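# Unload three bladed and nosed sand cores onto plywood

## Task

Remove three sand cores from the mould and set them down on the plywood boards next to it, releasing each: the long core with the rounded nose, plus the two upright bladed cores in the mould half on the robot's right. The remaining two cores must stay upright in the mould.

## Robot and tools

ROBOT. Two arms, left_arm and right_arm, each with six joints and a parallel gripper. Joint order, always: waist, shoulder, elbow, wrist pitch, wrist yaw, wrist roll. Nominal joint ranges in rad: waist -2.618..3.054, shoulder 0.000..3.142, elbow 0.000..3.142, wrist pitch -1.571..1.571, wrist yaw -1.571..1.571, wrist roll -2.094..2.094. The true end of any joint may differ by up to 0.059 rad. The fingers point along the gripper's +z and close along its y; end_effector_position is the midpoint between the pads, roughly 1 cm short of the tips.

FRAMES. Scene frame: origin at table height midway between the nominal bases, +x out over the table, +z up, left_arm toward +y (names do not match image sides). Calibrated bases: left_arm at (+0.031, +0.345, 0) m, quat_wxyz (+1.000, 0, 0, +0.008); right_arm at (+0.030, -0.335, 0) m, quat_wxyz (+1.000, 0, 0, -0.014). Each arm reports its hand pose, and its wrist camera pose, in its own base frame; these readings can be off by a few cm, more when stretched.

ROW FORMAT. Every motion command uses rows of 14 numbers in [-1, 1]: left_arm's six joint values then its opening, then right_arm's six joints then its opening. Both arms always appear. Joint values are offsets, scaled: 1.0 equals 1.202 rad (waist), 1.258 (shoulder), 1.3 (elbow), 2.073 (wrist pitch), 2.022 (wrist yaw and roll). They count from the Joint targets shown at the start of the action or move, not from the previous row, so sending the same offset again moves further. A 0 keeps that joint at its target. Opening is absolute: +1 fully open, -1 shut; between those the fingers go to where grip_measured will read that value. A 0 opening is a real command, so to leave a gripper unchanged resend its current value (see Tool commands).

execute_actions(actions, cameras): actions is a list of up to 15 actions; each action is a list of up to 15 rows, each row lasting 1/30 s, the last row repeating to fill 15 steps. An empty list just reports state. An action is rejected for both arms if it would push a joint more than 0.059 rad beyond its stated end; an ill-formed action, or a first action failing that check, voids the whole call. Per step, a joint target can lead its measured angle by at most 0.202 (waist), 0.258 (shoulder), 0.3 (elbow), 0.573 (wrist pitch), 0.522 (yaw, roll) rad, and targets are scaled back if they would put the gripper over 200 mm from where it is, so big motions need several actions.

move(target, speed, blend, opening_speed, blocking, cameras): target is one 14-number row or a list of up to 15 rows, all offsets from the same starting Joint targets, sharing a 10 s cap. Joints travel together, so hands follow curves, with no collision avoidance. speed: rad/s for the joint with the longest way, 0.01 to 2, default 0.5, one value or one per target. blend: rad of corner rounding per target, default 0. opening_speed: rate of the opening command per second, at least 0.2; use a low value when closing on cores. Finger values of later targets are applied only after all motion halts there. blocking=false returns early while the move runs. The result adds a move: line (done, off_target, moving, held, fault), limits=held if steps were withheld, and each arm's worst joint error over 0.035 rad. done does not rule out contact.

wait(seconds 0 to 10, cameras): holds last commands; a running move continues. stop(cameras): brakes a running move, needing some room. zoom_image(camera, region): camera is cam_left_wrist or cam_right_wrist; region [x0, y0, x1, y1] pixels, max 504 by 504. finished_scene(scene): ends the scene with its number; irreversible.

cameras argument: list of names (cam_left_wrist, cam_right_wrist, both 896x504); omitted, null or ["all"] gives both, [] none, an unknown name voids the call.

RESULTS. Joint positions and Joint velocities: per arm, six joints (rad, rad/s) then finger gap (m; 0.094 open). Joint targets: the base for your next offsets. grip_measured: opening on the command scale; empty it reads slightly wide, and squeezing a hard part it reads below the part's width. grip_effort_nm: gripper motor effort, negative closing, with offset and friction; not a pad force. Joint torques include the arm's weight; joints 1 to 3 wrap at ±28 N m. joint sent to its limit, joint command not followed (clearance check), MOTOR HOT (75 °C) and OVER-TEMPERATURE FAULT (90 °C, arm folds and idles) lines warn you.

CAUTIONS. Do not drop cores, release them while moving, slam, or push hard; never let the arms strike each other, nor anything fall off the table. Approach contacts slowly; a target beyond contact presses harder. To end a press, command targets back past the measured positions. Avoid long holding or stretched poses that heat motors. Short random tugs may act on held or loose parts. The sim keeps running while you think.

Each tool is called by a JSON object that holds its "fn" and its "kwargs", one argument or row to a line.

## Session

{"fn": "execute_actions", "kwargs": {
  "actions": [],
  "cameras": []
}}

Scene clock: 0.00 s.
left_arm: end_effector_position=(+0.3919, -0.2703, +0.3417) grip_measured=+1.000 grip_effort_nm=n/a end_effector_quat_wxyz=(+0.564, +0.433, +0.543, -0.447) | right_arm: end_effector_position=(+0.3255, +0.0985, +0.1807) grip_measured=+1.000 grip_effort_nm=n/a end_effector_quat_wxyz=(+0.100, -0.217, +0.970, -0.037)
Joint positions: left_arm=[-0.271 1.676 1.232 0.519 1.072 -0.062 0.094] | right_arm=[0.342 1.662 1.591 -1.308 0.097 -0.107 0.094]
Joint velocities: within noise
Joint torques (N m): no reading
Heat: left arm: 31 °C; right arm: 34 °C.
Joint targets: left_arm=[-0.271 1.667 1.240 0.516 1.072 -0.062] | right_arm=[0.342 1.652 1.601 -1.306 0.099 -0.106]
Tool commands: left_gripper/opening=+1.0 right_gripper/opening=+1.0
No camera images: "cameras" was empty.

{"fn": "move", "kwargs": {
  "target": [-0.19,-0.292,0.508,-0.876,-0.53,0.031,1, 0.173,-0.256,-0.185,0.273,-0.049,0.052,1],
  "speed": 0.9
}}

Scene clock: 23.50 s.
left_arm: end_effector_position=(+0.2741, -0.1474, +0.3944) grip_measured=+1.000 grip_effort_nm=0.022 end_effector_quat_wxyz=(+0.401, +0.221, +0.883, -0.106) | right_arm: end_effector_position=(+0.3339, +0.2017, +0.2736) grip_measured=+1.000 grip_effort_nm=0.022 end_effector_quat_wxyz=(+0.390, -0.248, +0.881, +0.104)
Joint positions: left_arm=[-0.491 1.306 1.883 -1.292 0.009 -0.006 0.094] | right_arm=[0.544 1.352 1.372 -0.759 0.007 -0.007 0.094]
Joint velocities: within noise
Joint torques (N m): left_arm=[-0.57 -3.17 5.48 1.8 -0.06 0.04] | right_arm=[0.54 -6.23 5.11 1.42 -0.08 0.04]
Heat: left arm: 34 °C; right arm: 34 °C.
Joint targets: left_arm=[-0.499 1.299 1.900 -1.300 0.000 0.001] | right_arm=[0.550 1.330 1.360 -0.740 0.000 -0.001]
move: done

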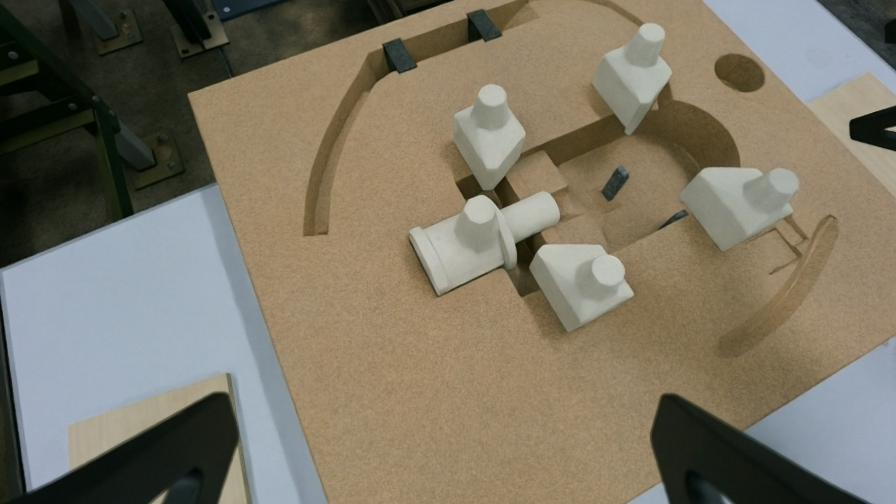

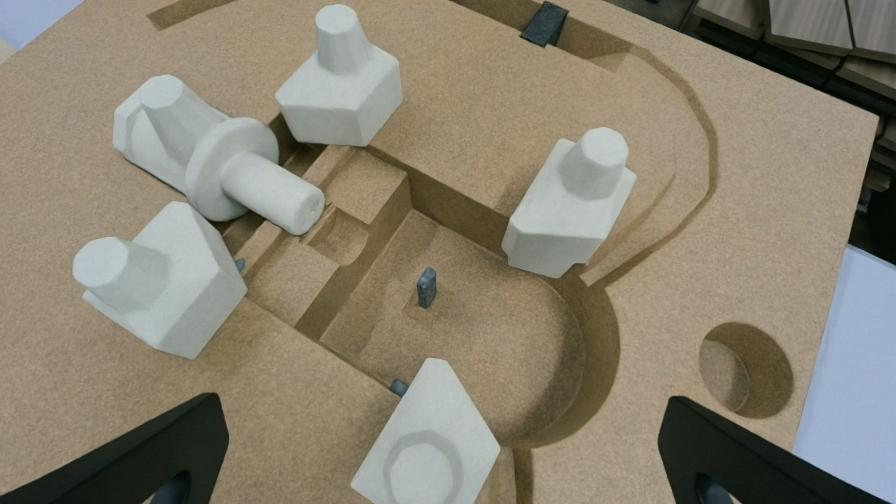

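{"fn": "move", "kwargs": {
  "target": [0.1656,0.739,0.385,-0.07,0.361,0.579,1, 0.305,-0.014,-0.425,0.318,0.400,0.228,1],
  "speed": 1.0
}}

Scene clock: 51.87 s.
left_arm: end_effector_position=(+0.4166, -0.2503, +0.2297) grip_measured=+1.000 grip_effort_nm=0.022 end_effector_quat_wxyz=(+0.269, +0.660, +0.655, -0.252) | right_arm: end_effector_position=(+0.3206, +0.2075, +0.1934) grip_measured=+1.000 grip_effort_nm=0.027 end_effector_quat_wxyz=(+0.545, -0.013, +0.838, +0.002)
Joint positions: left_arm=[-0.303 2.22 2.379 -1.432 0.705 1.165 0.094] | right_arm=[0.91 1.335 0.817 -0.097 0.792 0.453 0.094]
Joint velocities: within noise
Joint torques (N m): left_arm=[0.34 -9.92 6.43 0.82 0.69 -0.01] | right_arm=[0.54 -6.22 5.29 1.36 0.34 0.05]
Heat: left arm: 35 °C; right arm: 36 °C.
Joint targets: left_arm=[-0.300 2.229 2.401 -1.445 0.730 1.172] | right_arm=[0.917 1.312 0.808 -0.080 0.808 0.460]
move: done

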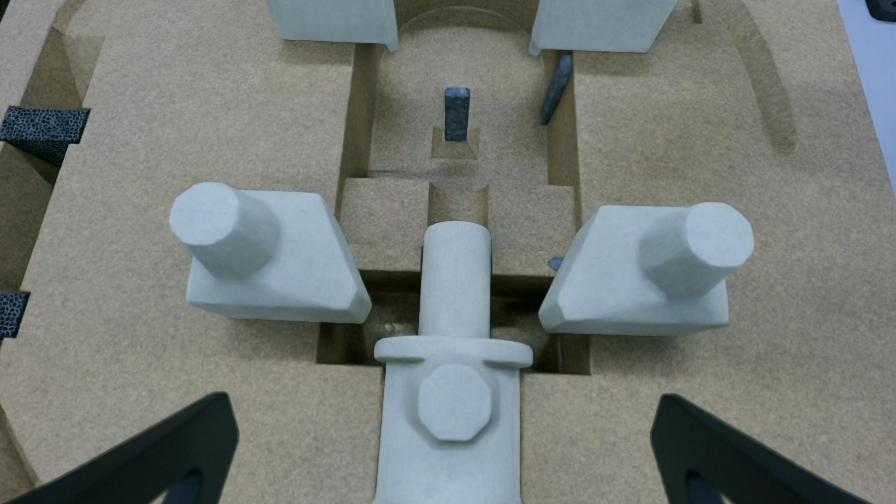

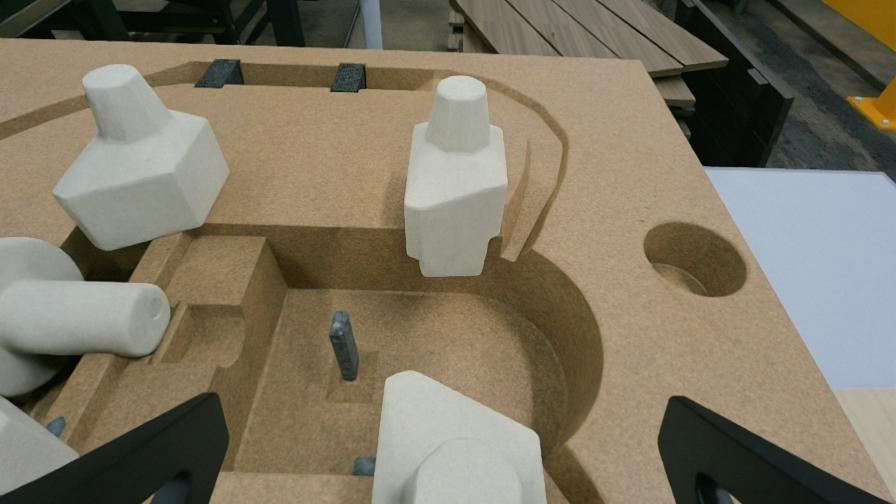

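{"fn": "move", "kwargs": {
  "target": [
    [0,-0.071,-0.379,0.1906,0,0,1, -0.006,0.118,-0.1675,0.1775,0,0,1],
    [0,-0.071,-0.379,0.1906,0,0,-0.75, -0.006,0.118,-0.1675,0.1775,0,0,-0.45]
  ],
  "speed": 0.6,
  "opening_speed": 1.0
}}

Scene clock: 59.07 s.
left_arm: end_effector_position=(+0.4187, -0.2517, +0.1294) grip_measured=-0.111 grip_effort_nm=-0.999 end_effector_quat_wxyz=(+0.252, +0.658, +0.659, -0.263) | right_arm: end_effector_position=(+0.3195, +0.2043, +0.1276) grip_measured=+0.150 grip_effort_nm=-1.004 end_effector_quat_wxyz=(+0.555, -0.004, +0.832, +0.008)
Joint positions: left_arm=[-0.303 2.183 1.917 -1.054 0.71 1.172 0.042] | right_arm=[0.91 1.455 0.598 0.272 0.801 0.455 0.054]
Joint velocities: within noise
Joint torques (N m): left_arm=[0.27 -13.94 4.18 0.93 0.67 -0.08] | right_arm=[-0.06 -4.22 4.7 1.39 0.26 0.03]
Heat: left arm: 34 °C; right arm: 37 °C.
Joint targets: left_arm=[-0.300 2.140 1.908 -1.050 0.730 1.172] | right_arm=[0.910 1.461 0.590 0.288 0.809 0.460]
move: off_target (left_arm); target 2's new numbers were sent with left_arm's shoulder 0.046 rad from that target; left_arm: the shoulder is farthest, 0.043 rad from its target

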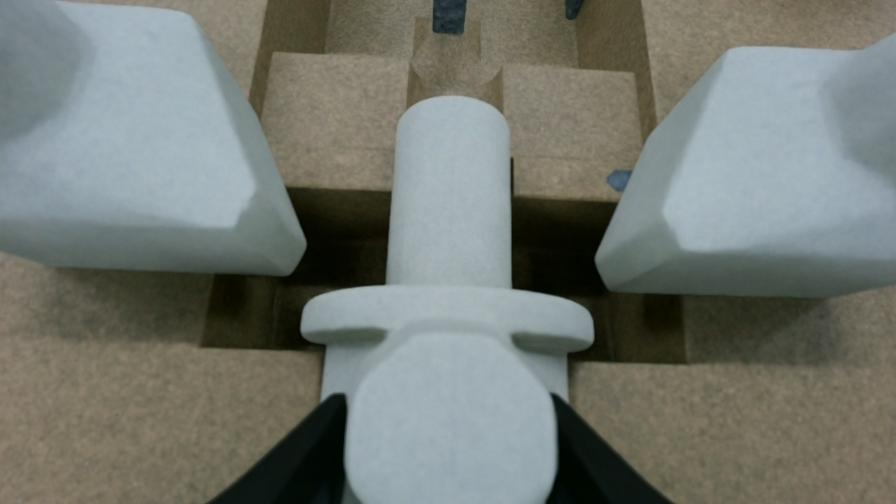

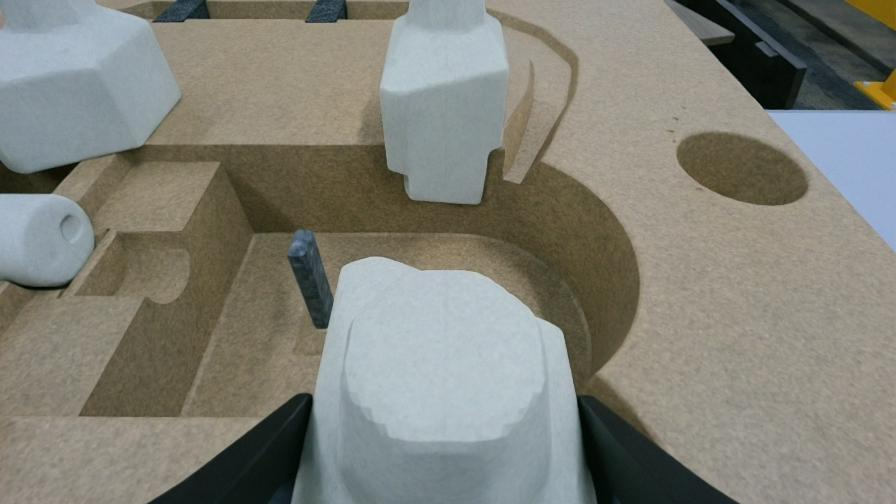

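{"fn": "move", "kwargs": {
  "target": [
    [0,0.017,0.19,-0.082,0,0,-0.75, 0,-0.065,0.127,-0.1008,0,0,-0.45],
    [0,0.0636,0.409,-0.169,0,0,-0.75, 0,-0.130,0.254,-0.2016,0,0,-0.45]
  ],
  "speed": 0.4,
  "blend": 0.05
}}

Scene clock: 65.27 s.
left_arm: end_effector_position=(+0.4229, -0.2459, +0.2293) grip_measured=-0.113 grip_effort_nm=-1.004 end_effector_quat_wxyz=(+0.271, +0.668, +0.656, -0.225) | right_arm: end_effector_position=(+0.3197, +0.2097, +0.1998) grip_measured=+0.150 grip_effort_nm=-1.004 end_effector_quat_wxyz=(+0.534, -0.021, +0.845, -0.001)
Joint positions: left_arm=[-0.304 2.221 2.395 -1.424 0.657 1.174 0.042] | right_arm=[0.91 1.335 0.868 -0.18 0.776 0.458 0.054]
Joint velocities: within noise
Joint torques (N m): left_arm=[0.39 -10.71 8.44 1.27 1.24 -0.07] | right_arm=[-0.05 -7.46 10.18 1.65 0.5 -0.03]
Heat: left arm: 36 °C; right arm: 37 °C.
Joint targets: left_arm=[-0.300 2.219 2.440 -1.401 0.730 1.172] | right_arm=[0.910 1.297 0.920 -0.131 0.808 0.460]
move: off_target (left_arm, right_arm); left_arm: the wrist yaw is farthest, 0.073 rad from its target; right_arm: the elbow is farthest, 0.052 rad from its target

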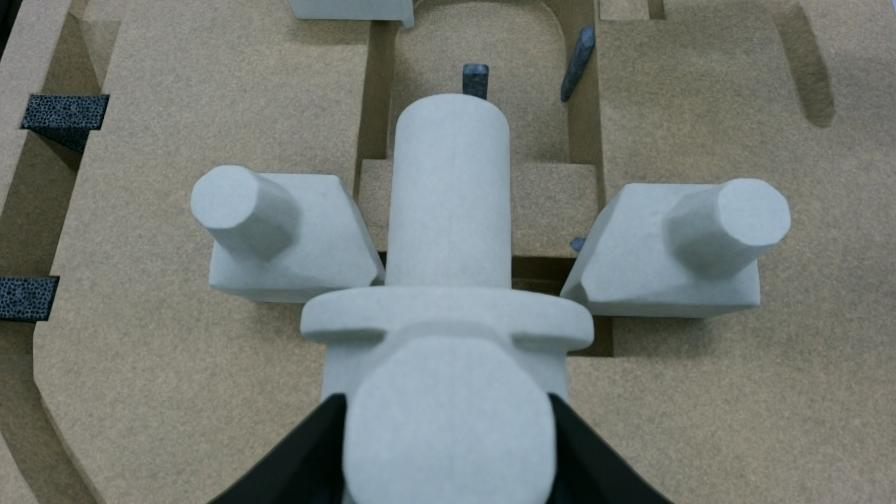

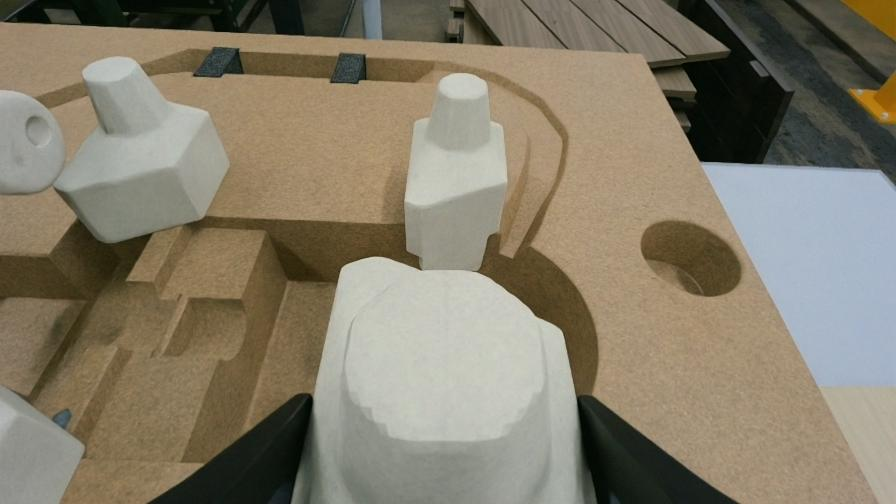

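{"fn": "move", "kwargs": {
  "target": [
    [0,0.0477,0.2,-0.096,0,0,-0.75, -0.591,0.020,0.215,-0.110,-0.013,-0.013,-0.45],
    [0.8536,-0.62,-0.7846,0.0917,0,0,-0.75, -1.337,0.225,0.346,-0.641,-0.597,-0.227,-0.45],
    [0.8536,-0.62,-1.069,0.265,0,0,-0.75, -1.337,0.408,0.192,-0.535,-0.597,-0.227,-0.45]
  ],
  "speed": [0.8,0.8,0.5],
  "blend": 0.08
}}

every number of target 2 of 3 must lie in its column's range; nothing of the call was run
Scene clock: 81.27 s.
left_arm: end_effector_position=(+0.4229, -0.2458, +0.2292) grip_measured=-0.113 grip_effort_nm=-0.989 end_effector_quat_wxyz=(+0.271, +0.668, +0.656, -0.225) | right_arm: end_effector_position=(+0.3197, +0.2096, +0.1997) grip_measured=+0.150 grip_effort_nm=-0.999 end_effector_quat_wxyz=(+0.534, -0.021, +0.845, -0.002)
Joint positions: left_arm=[-0.304 2.221 2.395 -1.425 0.656 1.174 0.042] | right_arm=[0.91 1.335 0.868 -0.18 0.776 0.458 0.054]
Joint velocities: within noise
Joint torques (N m): left_arm=[0.35 -10.67 8.54 1.26 1.24 -0.1] | right_arm=[-0.05 -7.45 10.18 1.68 0.52 -0.03]
Heat: left arm: 38 °C; right arm: 39 °C.
Joint targets: left_arm=[-0.300 2.219 2.440 -1.401 0.730 1.172] | right_arm=[0.910 1.297 0.920 -0.130 0.809 0.460]
Tool commands: left_gripper/opening=-0.75 right_gripper/opening=-0.45

{"fn": "move", "kwargs": {
  "target": [
    [0,0.0477,0.2,-0.096,0,0,-0.75, -0.591,0.020,0.215,-0.110,-0.013,-0.013,-0.45],
    [0.8536,-0.62,-0.7846,0.0917,0,0,-0.75, -0.95,0.12,0.28,-0.37,-0.3,-0.12,-0.45]
  ],
  "speed": 0.9,
  "blend": 0.08,
  "cameras": []
}}

{"fn": "move", "kwargs": {
  "target": [
    [0,0,-0.15,0.09,0,0,-0.75, -0.387,0.105,0.066,-0.271,-0.297,-0.107,-0.45],
    [0,0,-0.2846,0.1737,0,0,-0.75, -0.387,0.288,-0.088,-0.165,-0.297,-0.107,-0.45]
  ],
  "speed": [0.9,0.5],
  "blend": 0.05
}}

Scene clock: 88.80 s.
left_arm: end_effector_position=(+0.2947, +0.1198, +0.2159) grip_measured=-0.113 grip_effort_nm=-1.004 end_effector_quat_wxyz=(+0.322, +0.248, +0.909, -0.086) | right_arm: end_effector_position=(+0.3256, -0.1099, +0.1608) grip_measured=+0.150 grip_effort_nm=-1.004 end_effector_quat_wxyz=(+0.209, +0.238, +0.944, -0.095)
Joint positions: left_arm=[0.724 1.49 1.412 -1.244 0.64 1.174 0.042] | right_arm=[-0.229 1.454 1.228 -0.921 0.193 0.225 0.054]
Joint velocities: within noise
Joint torques (N m): left_arm=[0.24 -8.85 5.55 1.29 1.44 -0.08] | right_arm=[-0.27 -5.46 10.26 1 0.16 -0.09]
Heat: left arm: 39 °C; right arm: 39 °C.
Joint targets: left_arm=[0.726 1.440 1.420 -1.210 0.730 1.172] | right_arm=[-0.233 1.448 1.284 -0.897 0.202 0.218]
move: off_target (left_arm, right_arm); joint sent to its limit at target 1; left_arm: the wrist yaw is farthest, 0.090 rad from its target; right_arm: the elbow is farthest, 0.056 rad from its target
No camera images: "cameras" was empty.

Scene clock: 90.73 s.
left_arm: end_effector_position=(+0.2916, +0.1163, +0.1223) grip_measured=-0.113 grip_effort_nm=-0.999 end_effector_quat_wxyz=(+0.321, +0.247, +0.910, -0.091) | right_arm: end_effector_position=(+0.2267, -0.1011, +0.0566) grip_measured=+0.150 grip_effort_nm=-1.004 end_effector_quat_wxyz=(-0.088, +0.362, +0.899, +0.231)
Joint positions: left_arm=[0.724 1.49 1.04 -0.882 0.644 1.174 0.042] | right_arm=[-0.696 1.808 1.178 -1.271 -0.383 0.005 0.054]
Joint velocities: within noise
Joint torques (N m): left_arm=[0.13 -8.81 5.7 1.21 1.39 -0.1] | right_arm=[-0.18 -6.31 3.63 -0.14 -0.34 -0.08]
Heat: left arm: 38 °C; right arm: 39 °C.
Joint targets: left_arm=[0.726 1.440 1.050 -0.850 0.730 1.172] | right_arm=[-0.698 1.810 1.170 -1.240 -0.399 0.001]
move: off_target (left_arm); left_arm: the wrist yaw is farthest, 0.086 rad from its target

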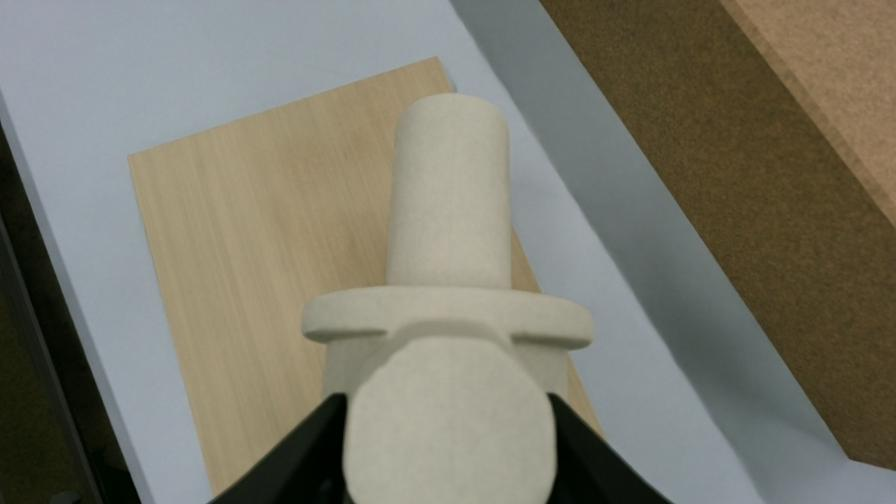

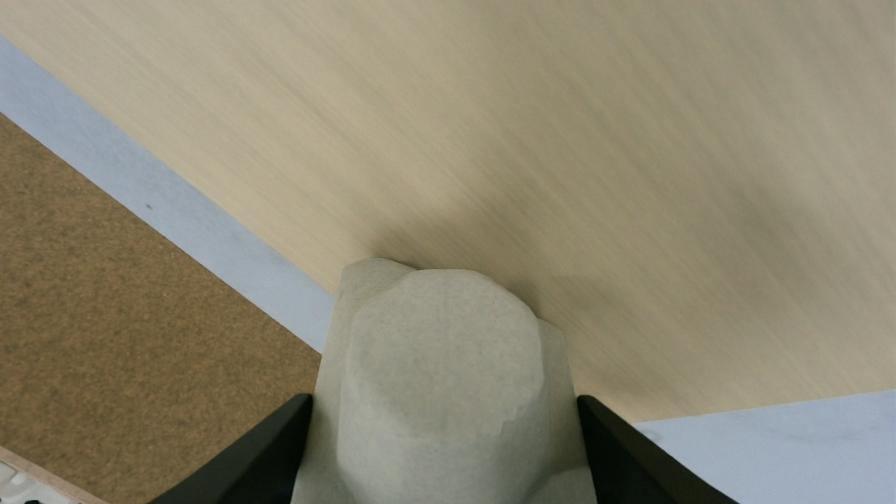

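{"fn": "move", "kwargs": {
  "target": [
    [0.05,0.024,-0.0923,0.0675,0,0,-0.75, 0,0.012,-0.015,0.010,0,0,-0.45],
    [0.05,0.035,-0.15,0.108,0,0,-0.75, 0,0.0286,-0.0354,0.0241,0,0,-0.45]
  ],
  "speed": [0.3,0.15],
  "blend": 0.03
}}

Scene clock: 98.63 s.
left_arm: end_effector_position=(+0.2873, +0.1240, +0.0908) grip_measured=-0.113 grip_effort_nm=-0.994 end_effector_quat_wxyz=(+0.360, +0.225, +0.902, -0.082) | right_arm: end_effector_position=(+0.2267, -0.0939, +0.0531) grip_measured=+0.150 grip_effort_nm=-0.999 end_effector_quat_wxyz=(-0.089, +0.367, +0.891, +0.254)
Joint positions: left_arm=[0.784 1.49 0.868 -0.661 0.709 1.166 0.042] | right_arm=[-0.701 1.815 1.153 -1.259 -0.425 0.003 0.054]
Joint velocities: within noise
Joint torques (N m): left_arm=[0.24 -5.22 3.59 1.35 0.66 -0.02] | right_arm=[0.32 -4.04 2.06 0.19 0.07 -0.09]
Heat: left arm: 36 °C; right arm: 37 °C.
Joint targets: left_arm=[0.786 1.484 0.855 -0.627 0.730 1.171] | right_arm=[-0.698 1.846 1.123 -1.189 -0.399 0.001]
move: off_target (right_arm); right_arm: the wrist pitch is farthest, 0.069 rad from its target

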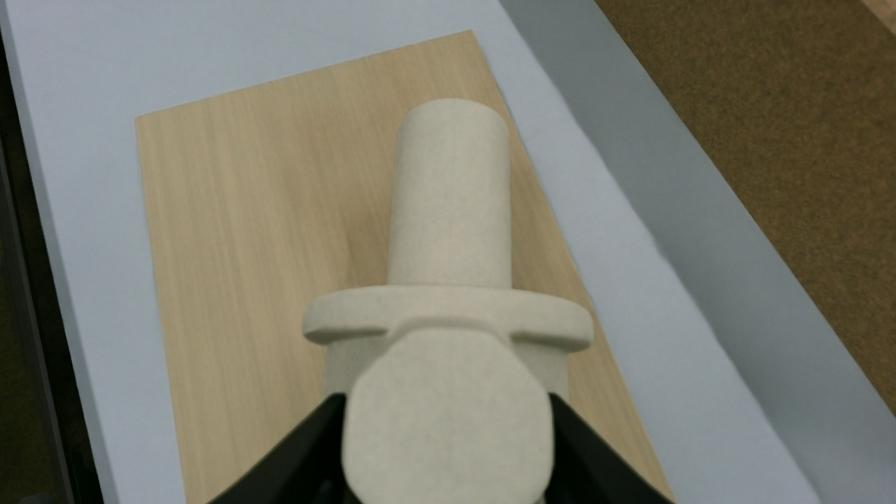

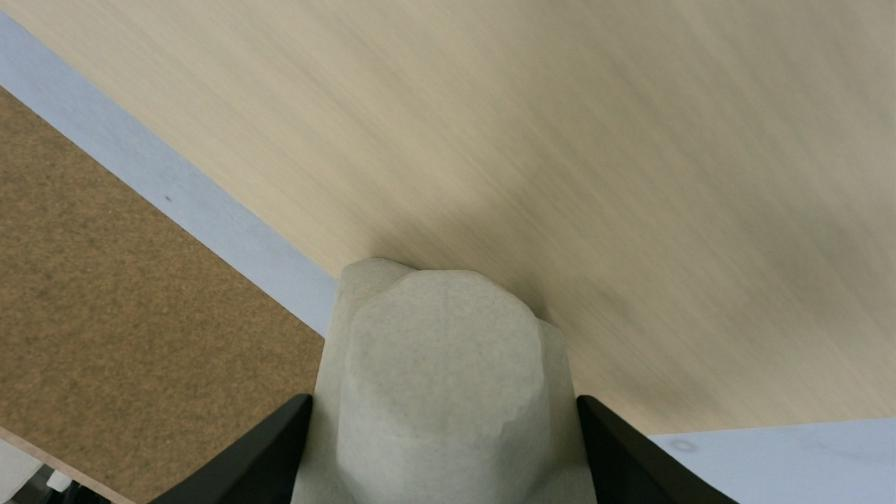

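{"fn": "move", "kwargs": {
  "target": [
    [0,0,0,0,0,0,0.35, 0,0,0,0,0,0,0.6],
    [0,-0.02,0.3,-0.2,0,0,0.35, 0,-0.2115,0.189,-0.130,0,0,0.6],
    [0,-0.06,0.42,-0.28,0,0,0.35, 0.58,-0.1955,0.189,0.236,0.198,0.025,0.6],
    [0,-0.06,0.42,-0.28,0,0,0.35, 1.0,0.023,0.193,0.603,0.432,0.108,0.6]
  ],
  "speed": [0.5,0.5,0.9,0.9],
  "blend": [0,0.05,0.1,0],
  "opening_speed": 1.2
}}

Scene clock: 111.17 s.
left_arm: end_effector_position=(+0.2912, +0.1278, +0.2317) grip_measured=+0.348 grip_effort_nm=0.115 end_effector_quat_wxyz=(+0.368, +0.231, +0.898, -0.068) | right_arm: end_effector_position=(+0.5133, +0.1942, +0.1960) grip_measured=+0.597 grip_effort_nm=0.178 end_effector_quat_wxyz=(+0.542, -0.003, +0.840, -0.005)
Joint positions: left_arm=[0.784 1.433 1.378 -1.194 0.71 1.167 0.063] | right_arm=[0.505 1.865 1.346 0.042 0.463 0.214 0.075]
Joint velocities: within noise
Joint torques (N m): left_arm=[0.17 -6.43 6.91 0.88 0.68 -0.01] | right_arm=[-0.2 -8.01 8.4 1.56 0.22 0.03]
Heat: left arm: 34 °C; right arm: 36 °C.
Joint targets: left_arm=[0.786 1.408 1.401 -1.207 0.730 1.172] | right_arm=[0.504 1.876 1.375 0.061 0.475 0.220]
move: done

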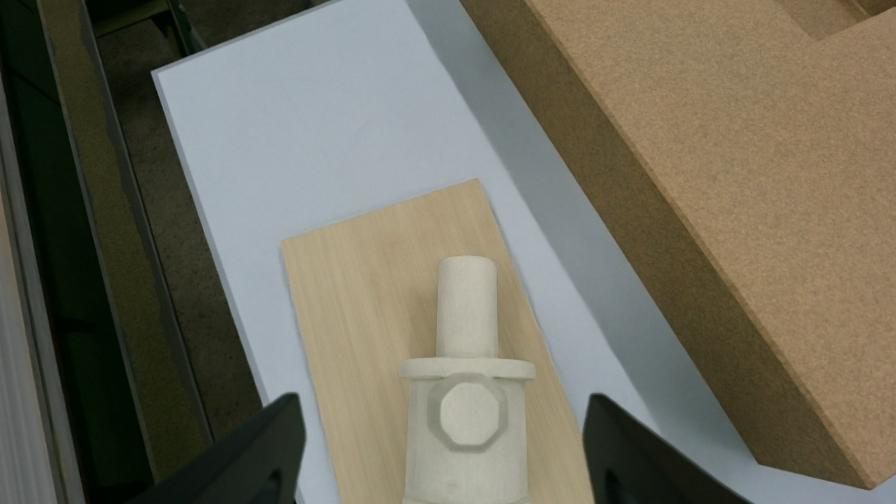

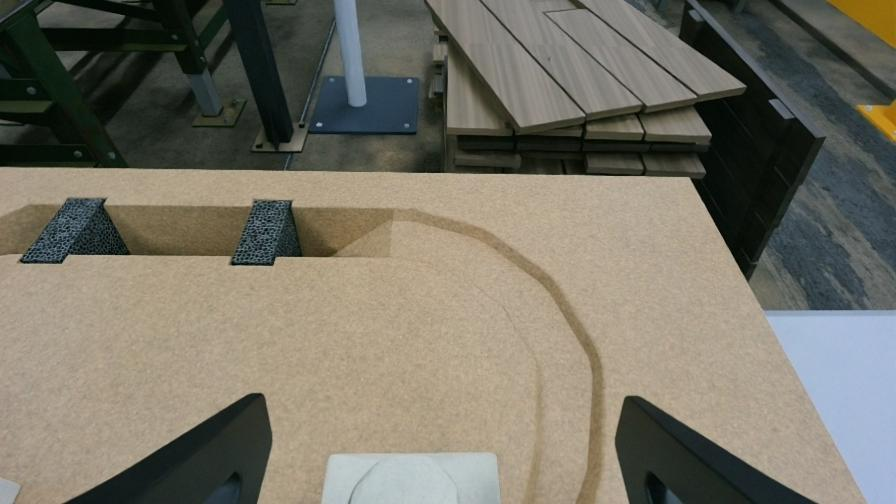

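{"fn": "move", "kwargs": {
  "target": [
    [0,0,0,0,0,0,0.35, 0.023,0.01,-0.014,0.014,0,0,1],
    [0,0,0,0,0,0,0.35, 0.023,0.089,-0.136,0.139,0,0,1],
    [0,0,0,0,0,0,0.35, 0.023,0.089,-0.136,0.139,0,0,-0.45]
  ],
  "speed": 0.5,
  "blend": [0.02,0,0],
  "opening_speed": 1.2,
  "cameras": ["cam_right_wrist"]
}}

Scene clock: 121.13 s.
left_arm: end_effector_position=(+0.2912, +0.1278, +0.2317) grip_measured=+0.348 grip_effort_nm=0.120 end_effector_quat_wxyz=(+0.368, +0.231, +0.898, -0.068) | right_arm: end_effector_position=(+0.5144, +0.2064, +0.1327) grip_measured=+0.151 grip_effort_nm=-1.004 end_effector_quat_wxyz=(+0.555, -0.005, +0.832, +0.002)
Joint positions: left_arm=[0.784 1.433 1.378 -1.194 0.71 1.167 0.063] | right_arm=[0.527 1.981 1.204 0.331 0.474 0.214 0.054]
Joint velocities: within noise
Joint torques (N m): left_arm=[0.21 -6.37 6.94 0.88 0.68 0] | right_arm=[0.46 -8.72 5.22 1.58 0.11 0.03]
Heat: left arm: 34 °C; right arm: 38 °C.
Joint targets: left_arm=[0.786 1.408 1.401 -1.207 0.730 1.172] | right_arm=[0.532 1.987 1.198 0.349 0.475 0.220]
move: done; blend cut to 0 rad at target 1
Images, in order (width x height): cam_right_wrist 896x504.

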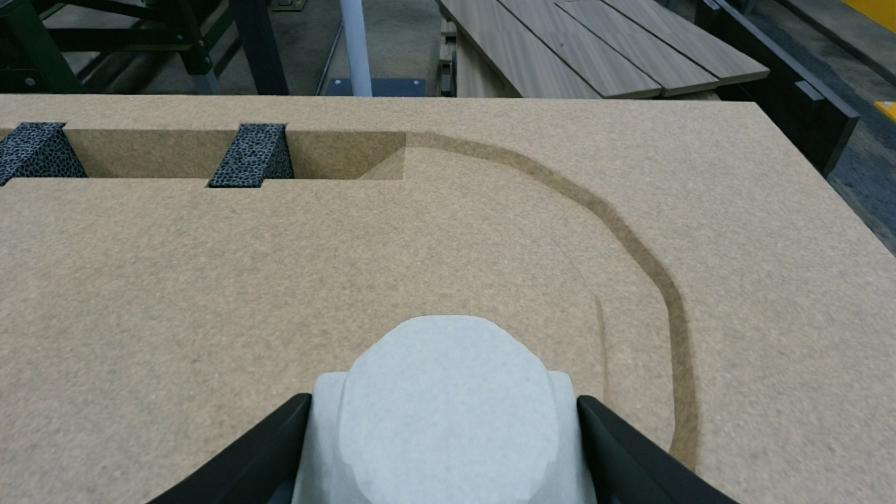

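{"fn": "move", "kwargs": {
  "target": [
    [0,0,0,0,0,0,0.35, 0,-0.1057,0.232,-0.164,0,0,-0.45],
    [0,0,0,0,0,0,0.35, -0.276,-0.189,0.424,-0.434,-0.135,-0.058,-0.45],
    [0,0,0,0,0,0,0.35, -0.7085,0.0893,0.663,-0.9165,-0.234,-0.108,-0.45],
    [0,0,0,0,0,0,0.35, -0.7085,0.2,0.594,-0.8985,-0.234,-0.108,-0.45]
  ],
  "speed": [0.5,0.9,0.9,0.5],
  "blend": [0.05,0.08,0.05,0],
  "cameras": ["cam_right_wrist"]
}}

Scene clock: 130.37 s.
left_arm: end_effector_position=(+0.2912, +0.1278, +0.2317) grip_measured=+0.348 grip_effort_nm=0.110 end_effector_quat_wxyz=(+0.368, +0.231, +0.898, -0.068) | right_arm: end_effector_position=(+0.3645, -0.1230, +0.0675) grip_measured=+0.152 grip_effort_nm=-1.004 end_effector_quat_wxyz=(-0.108, +0.164, +0.980, +0.013)
Joint positions: left_arm=[0.784 1.433 1.378 -1.194 0.71 1.167 0.063] | right_arm=[-0.324 2.255 1.963 -1.497 0.008 0.008 0.054]
Joint velocities: within noise
Joint torques (N m): left_arm=[0.23 -6.5 6.86 0.87 0.65 0] | right_arm=[0.44 -11.43 5.18 -0.42 -0.09 -0.1]
Heat: left arm: 34 °C; right arm: 39 °C.
Joint targets: left_arm=[0.786 1.408 1.401 -1.207 0.730 1.172] | right_arm=[-0.320 2.239 1.970 -1.514 0.002 0.001]
move: done
Images, in order (width x height): cam_right_wrist 896x504.

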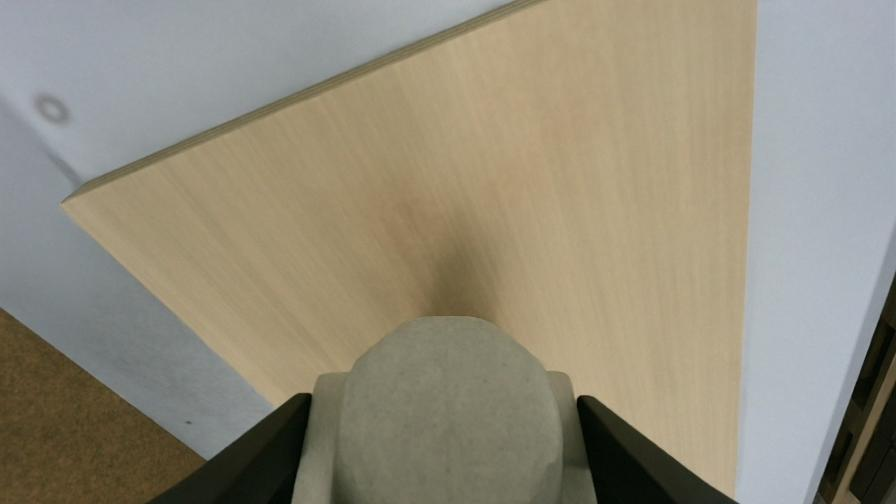

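{"fn": "move", "kwargs": {
  "target": [0,0,0,0,0,0,0.35, 0,0.0445,-0.052,0.021,0,0,-0.45],
  "speed": 0.15,
  "cameras": ["cam_right_wrist"]
}}

Scene clock: 134.10 s.
left_arm: end_effector_position=(+0.2912, +0.1278, +0.2317) grip_measured=+0.348 grip_effort_nm=0.105 end_effector_quat_wxyz=(+0.368, +0.231, +0.898, -0.068) | right_arm: end_effector_position=(+0.3560, -0.1201, +0.0388) grip_measured=+0.152 grip_effort_nm=-1.009 end_effector_quat_wxyz=(-0.138, +0.163, +0.977, +0.018)
Joint positions: left_arm=[0.784 1.433 1.378 -1.194 0.71 1.167 0.063] | right_arm=[-0.324 2.297 1.903 -1.457 0.008 0.008 0.054]
Joint velocities: within noise
Joint torques (N m): left_arm=[0.2 -6.5 6.91 0.87 0.64 -0.01] | right_arm=[0.42 -10.45 4.59 -0.5 -0.06 -0.11]
Heat: left arm: 34 °C; right arm: 38 °C.
Joint targets: left_arm=[0.786 1.408 1.401 -1.207 0.730 1.172] | right_arm=[-0.320 2.295 1.902 -1.470 0.002 0.001]
move: done
Images, in order (width x height): cam_right_wrist 896x504.

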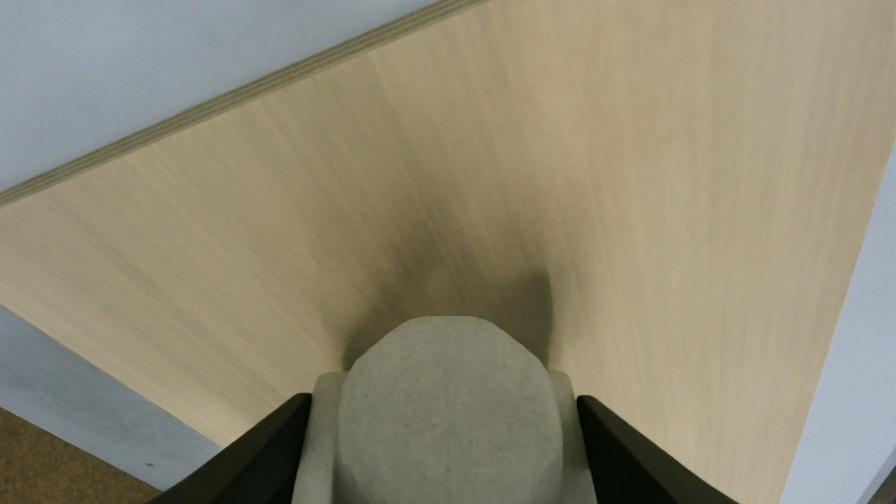

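{"fn": "move", "kwargs": {
  "target": [0,0,0,0,0,0,0.35, 0,0.017,-0.020,0.008,0,0,-0.45],
  "speed": 0.06,
  "cameras": ["cam_right_wrist"]
}}

Scene clock: 137.57 s.
left_arm: end_effector_position=(+0.2911, +0.1277, +0.2317) grip_measured=+0.348 grip_effort_nm=0.115 end_effector_quat_wxyz=(+0.368, +0.231, +0.898, -0.068) | right_arm: end_effector_position=(+0.3547, -0.1193, +0.0373) grip_measured=+0.152 grip_effort_nm=-1.004 end_effector_quat_wxyz=(-0.140, +0.163, +0.976, +0.020)
Joint positions: left_arm=[0.784 1.433 1.378 -1.194 0.71 1.167 0.063] | right_arm=[-0.324 2.297 1.896 -1.454 0.006 0.007 0.054]
Joint velocities: within noise
Joint torques (N m): left_arm=[0.13 -6.41 6.87 0.88 0.68 0.01] | right_arm=[0.44 -8.83 3.15 -0.35 -0.04 -0.11]
Heat: left arm: 35 °C; right arm: 40 °C.
Joint targets: left_arm=[0.786 1.408 1.401 -1.207 0.730 1.172] | right_arm=[-0.320 2.316 1.876 -1.454 0.002 0.001]
move: done
Images, in order (width x height): cam_right_wrist 896x504.

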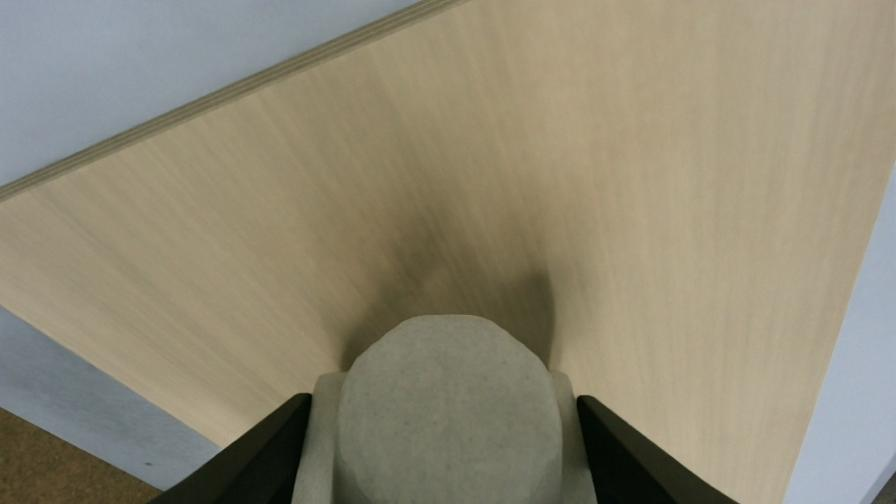

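{"fn": "move", "kwargs": {
  "target": [
    [0,0,0,0,0,0,0.35, 0,0,0,0,0,0,0.6],
    [0,0,0,0,0,0,0.35, 0,-0.17,0.14,-0.046,0,0,0.6]
  ],
  "speed": 0.4,
  "opening_speed": 1.0,
  "cameras": ["cam_right_wrist"]
}}

Scene clock: 142.73 s.
left_arm: end_effector_position=(+0.2911, +0.1277, +0.2317) grip_measured=+0.348 grip_effort_nm=0.110 end_effector_quat_wxyz=(+0.368, +0.231, +0.898, -0.068) | right_arm: end_effector_position=(+0.3758, -0.1263, +0.1395) grip_measured=+0.597 grip_effort_nm=0.183 end_effector_quat_wxyz=(-0.017, +0.165, +0.986, +0.000)
Joint positions: left_arm=[0.784 1.433 1.378 -1.194 0.71 1.167 0.063] | right_arm=[-0.324 2.113 2.044 -1.535 0.005 0.007 0.075]
Joint velocities: within noise
Joint torques (N m): left_arm=[0.2 -6.37 6.91 0.88 0.64 -0.02] | right_arm=[0.46 -10.22 5.9 -0.06 -0.04 -0.11]
Heat: left arm: 35 °C; right arm: 41 °C.
Joint targets: left_arm=[0.786 1.408 1.401 -1.207 0.730 1.172] | right_arm=[-0.320 2.102 2.058 -1.549 0.002 0.001]
move: done
Images, in order (width x height): cam_right_wrist 896x504.

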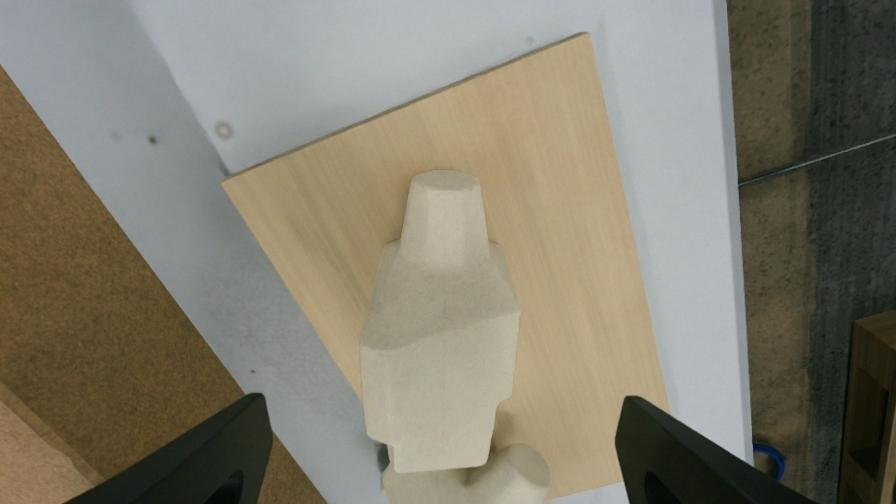

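{"fn": "move", "kwargs": {
  "target": [0,0,0,0,0,0,0.35, 0,-0.35,0.05,0.0,0,0,0.6],
  "speed": 0.8,
  "cameras": ["cam_right_wrist"]
}}

Scene clock: 146.77 s.
left_arm: end_effector_position=(+0.2911, +0.1277, +0.2317) grip_measured=+0.348 grip_effort_nm=0.115 end_effector_quat_wxyz=(+0.368, +0.231, +0.898, -0.068) | right_arm: end_effector_position=(+0.3345, -0.1125, +0.3245) grip_measured=+0.597 grip_effort_nm=0.178 end_effector_quat_wxyz=(+0.239, +0.161, +0.957, -0.041)
Joint positions: left_arm=[0.784 1.433 1.378 -1.194 0.71 1.167 0.063] | right_arm=[-0.324 1.657 2.115 -1.538 0.005 0.007 0.075]
Joint velocities: within noise
Joint torques (N m): left_arm=[0.21 -6.35 6.83 0.88 0.64 0] | right_arm=[0.43 -5.14 5.08 0.76 -0.04 -0.11]
Heat: left arm: 35 °C; right arm: 41 °C.
Joint targets: left_arm=[0.786 1.408 1.401 -1.207 0.730 1.172] | right_arm=[-0.320 1.662 2.123 -1.549 0.002 0.001]
move: done
Images, in order (width x height): cam_right_wrist 896x504.

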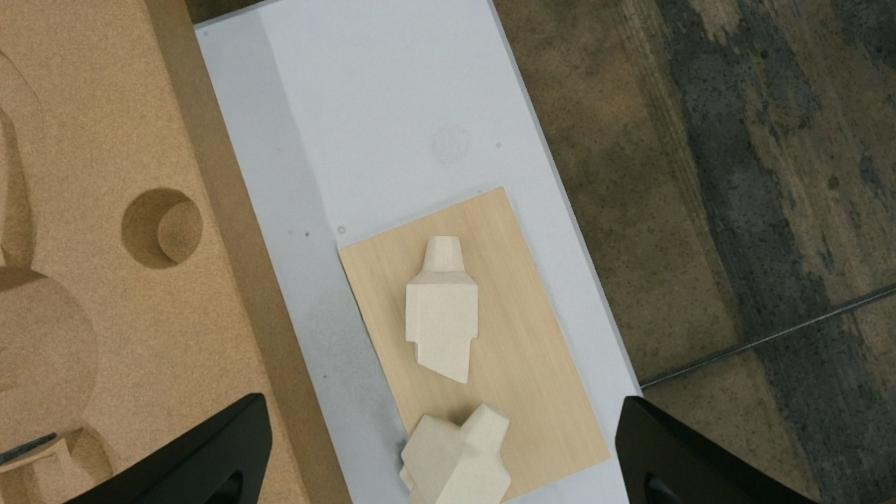

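{"fn": "finished_scene", "kwargs": {
  "scene": 2
}}

The scene is finished: the task was done.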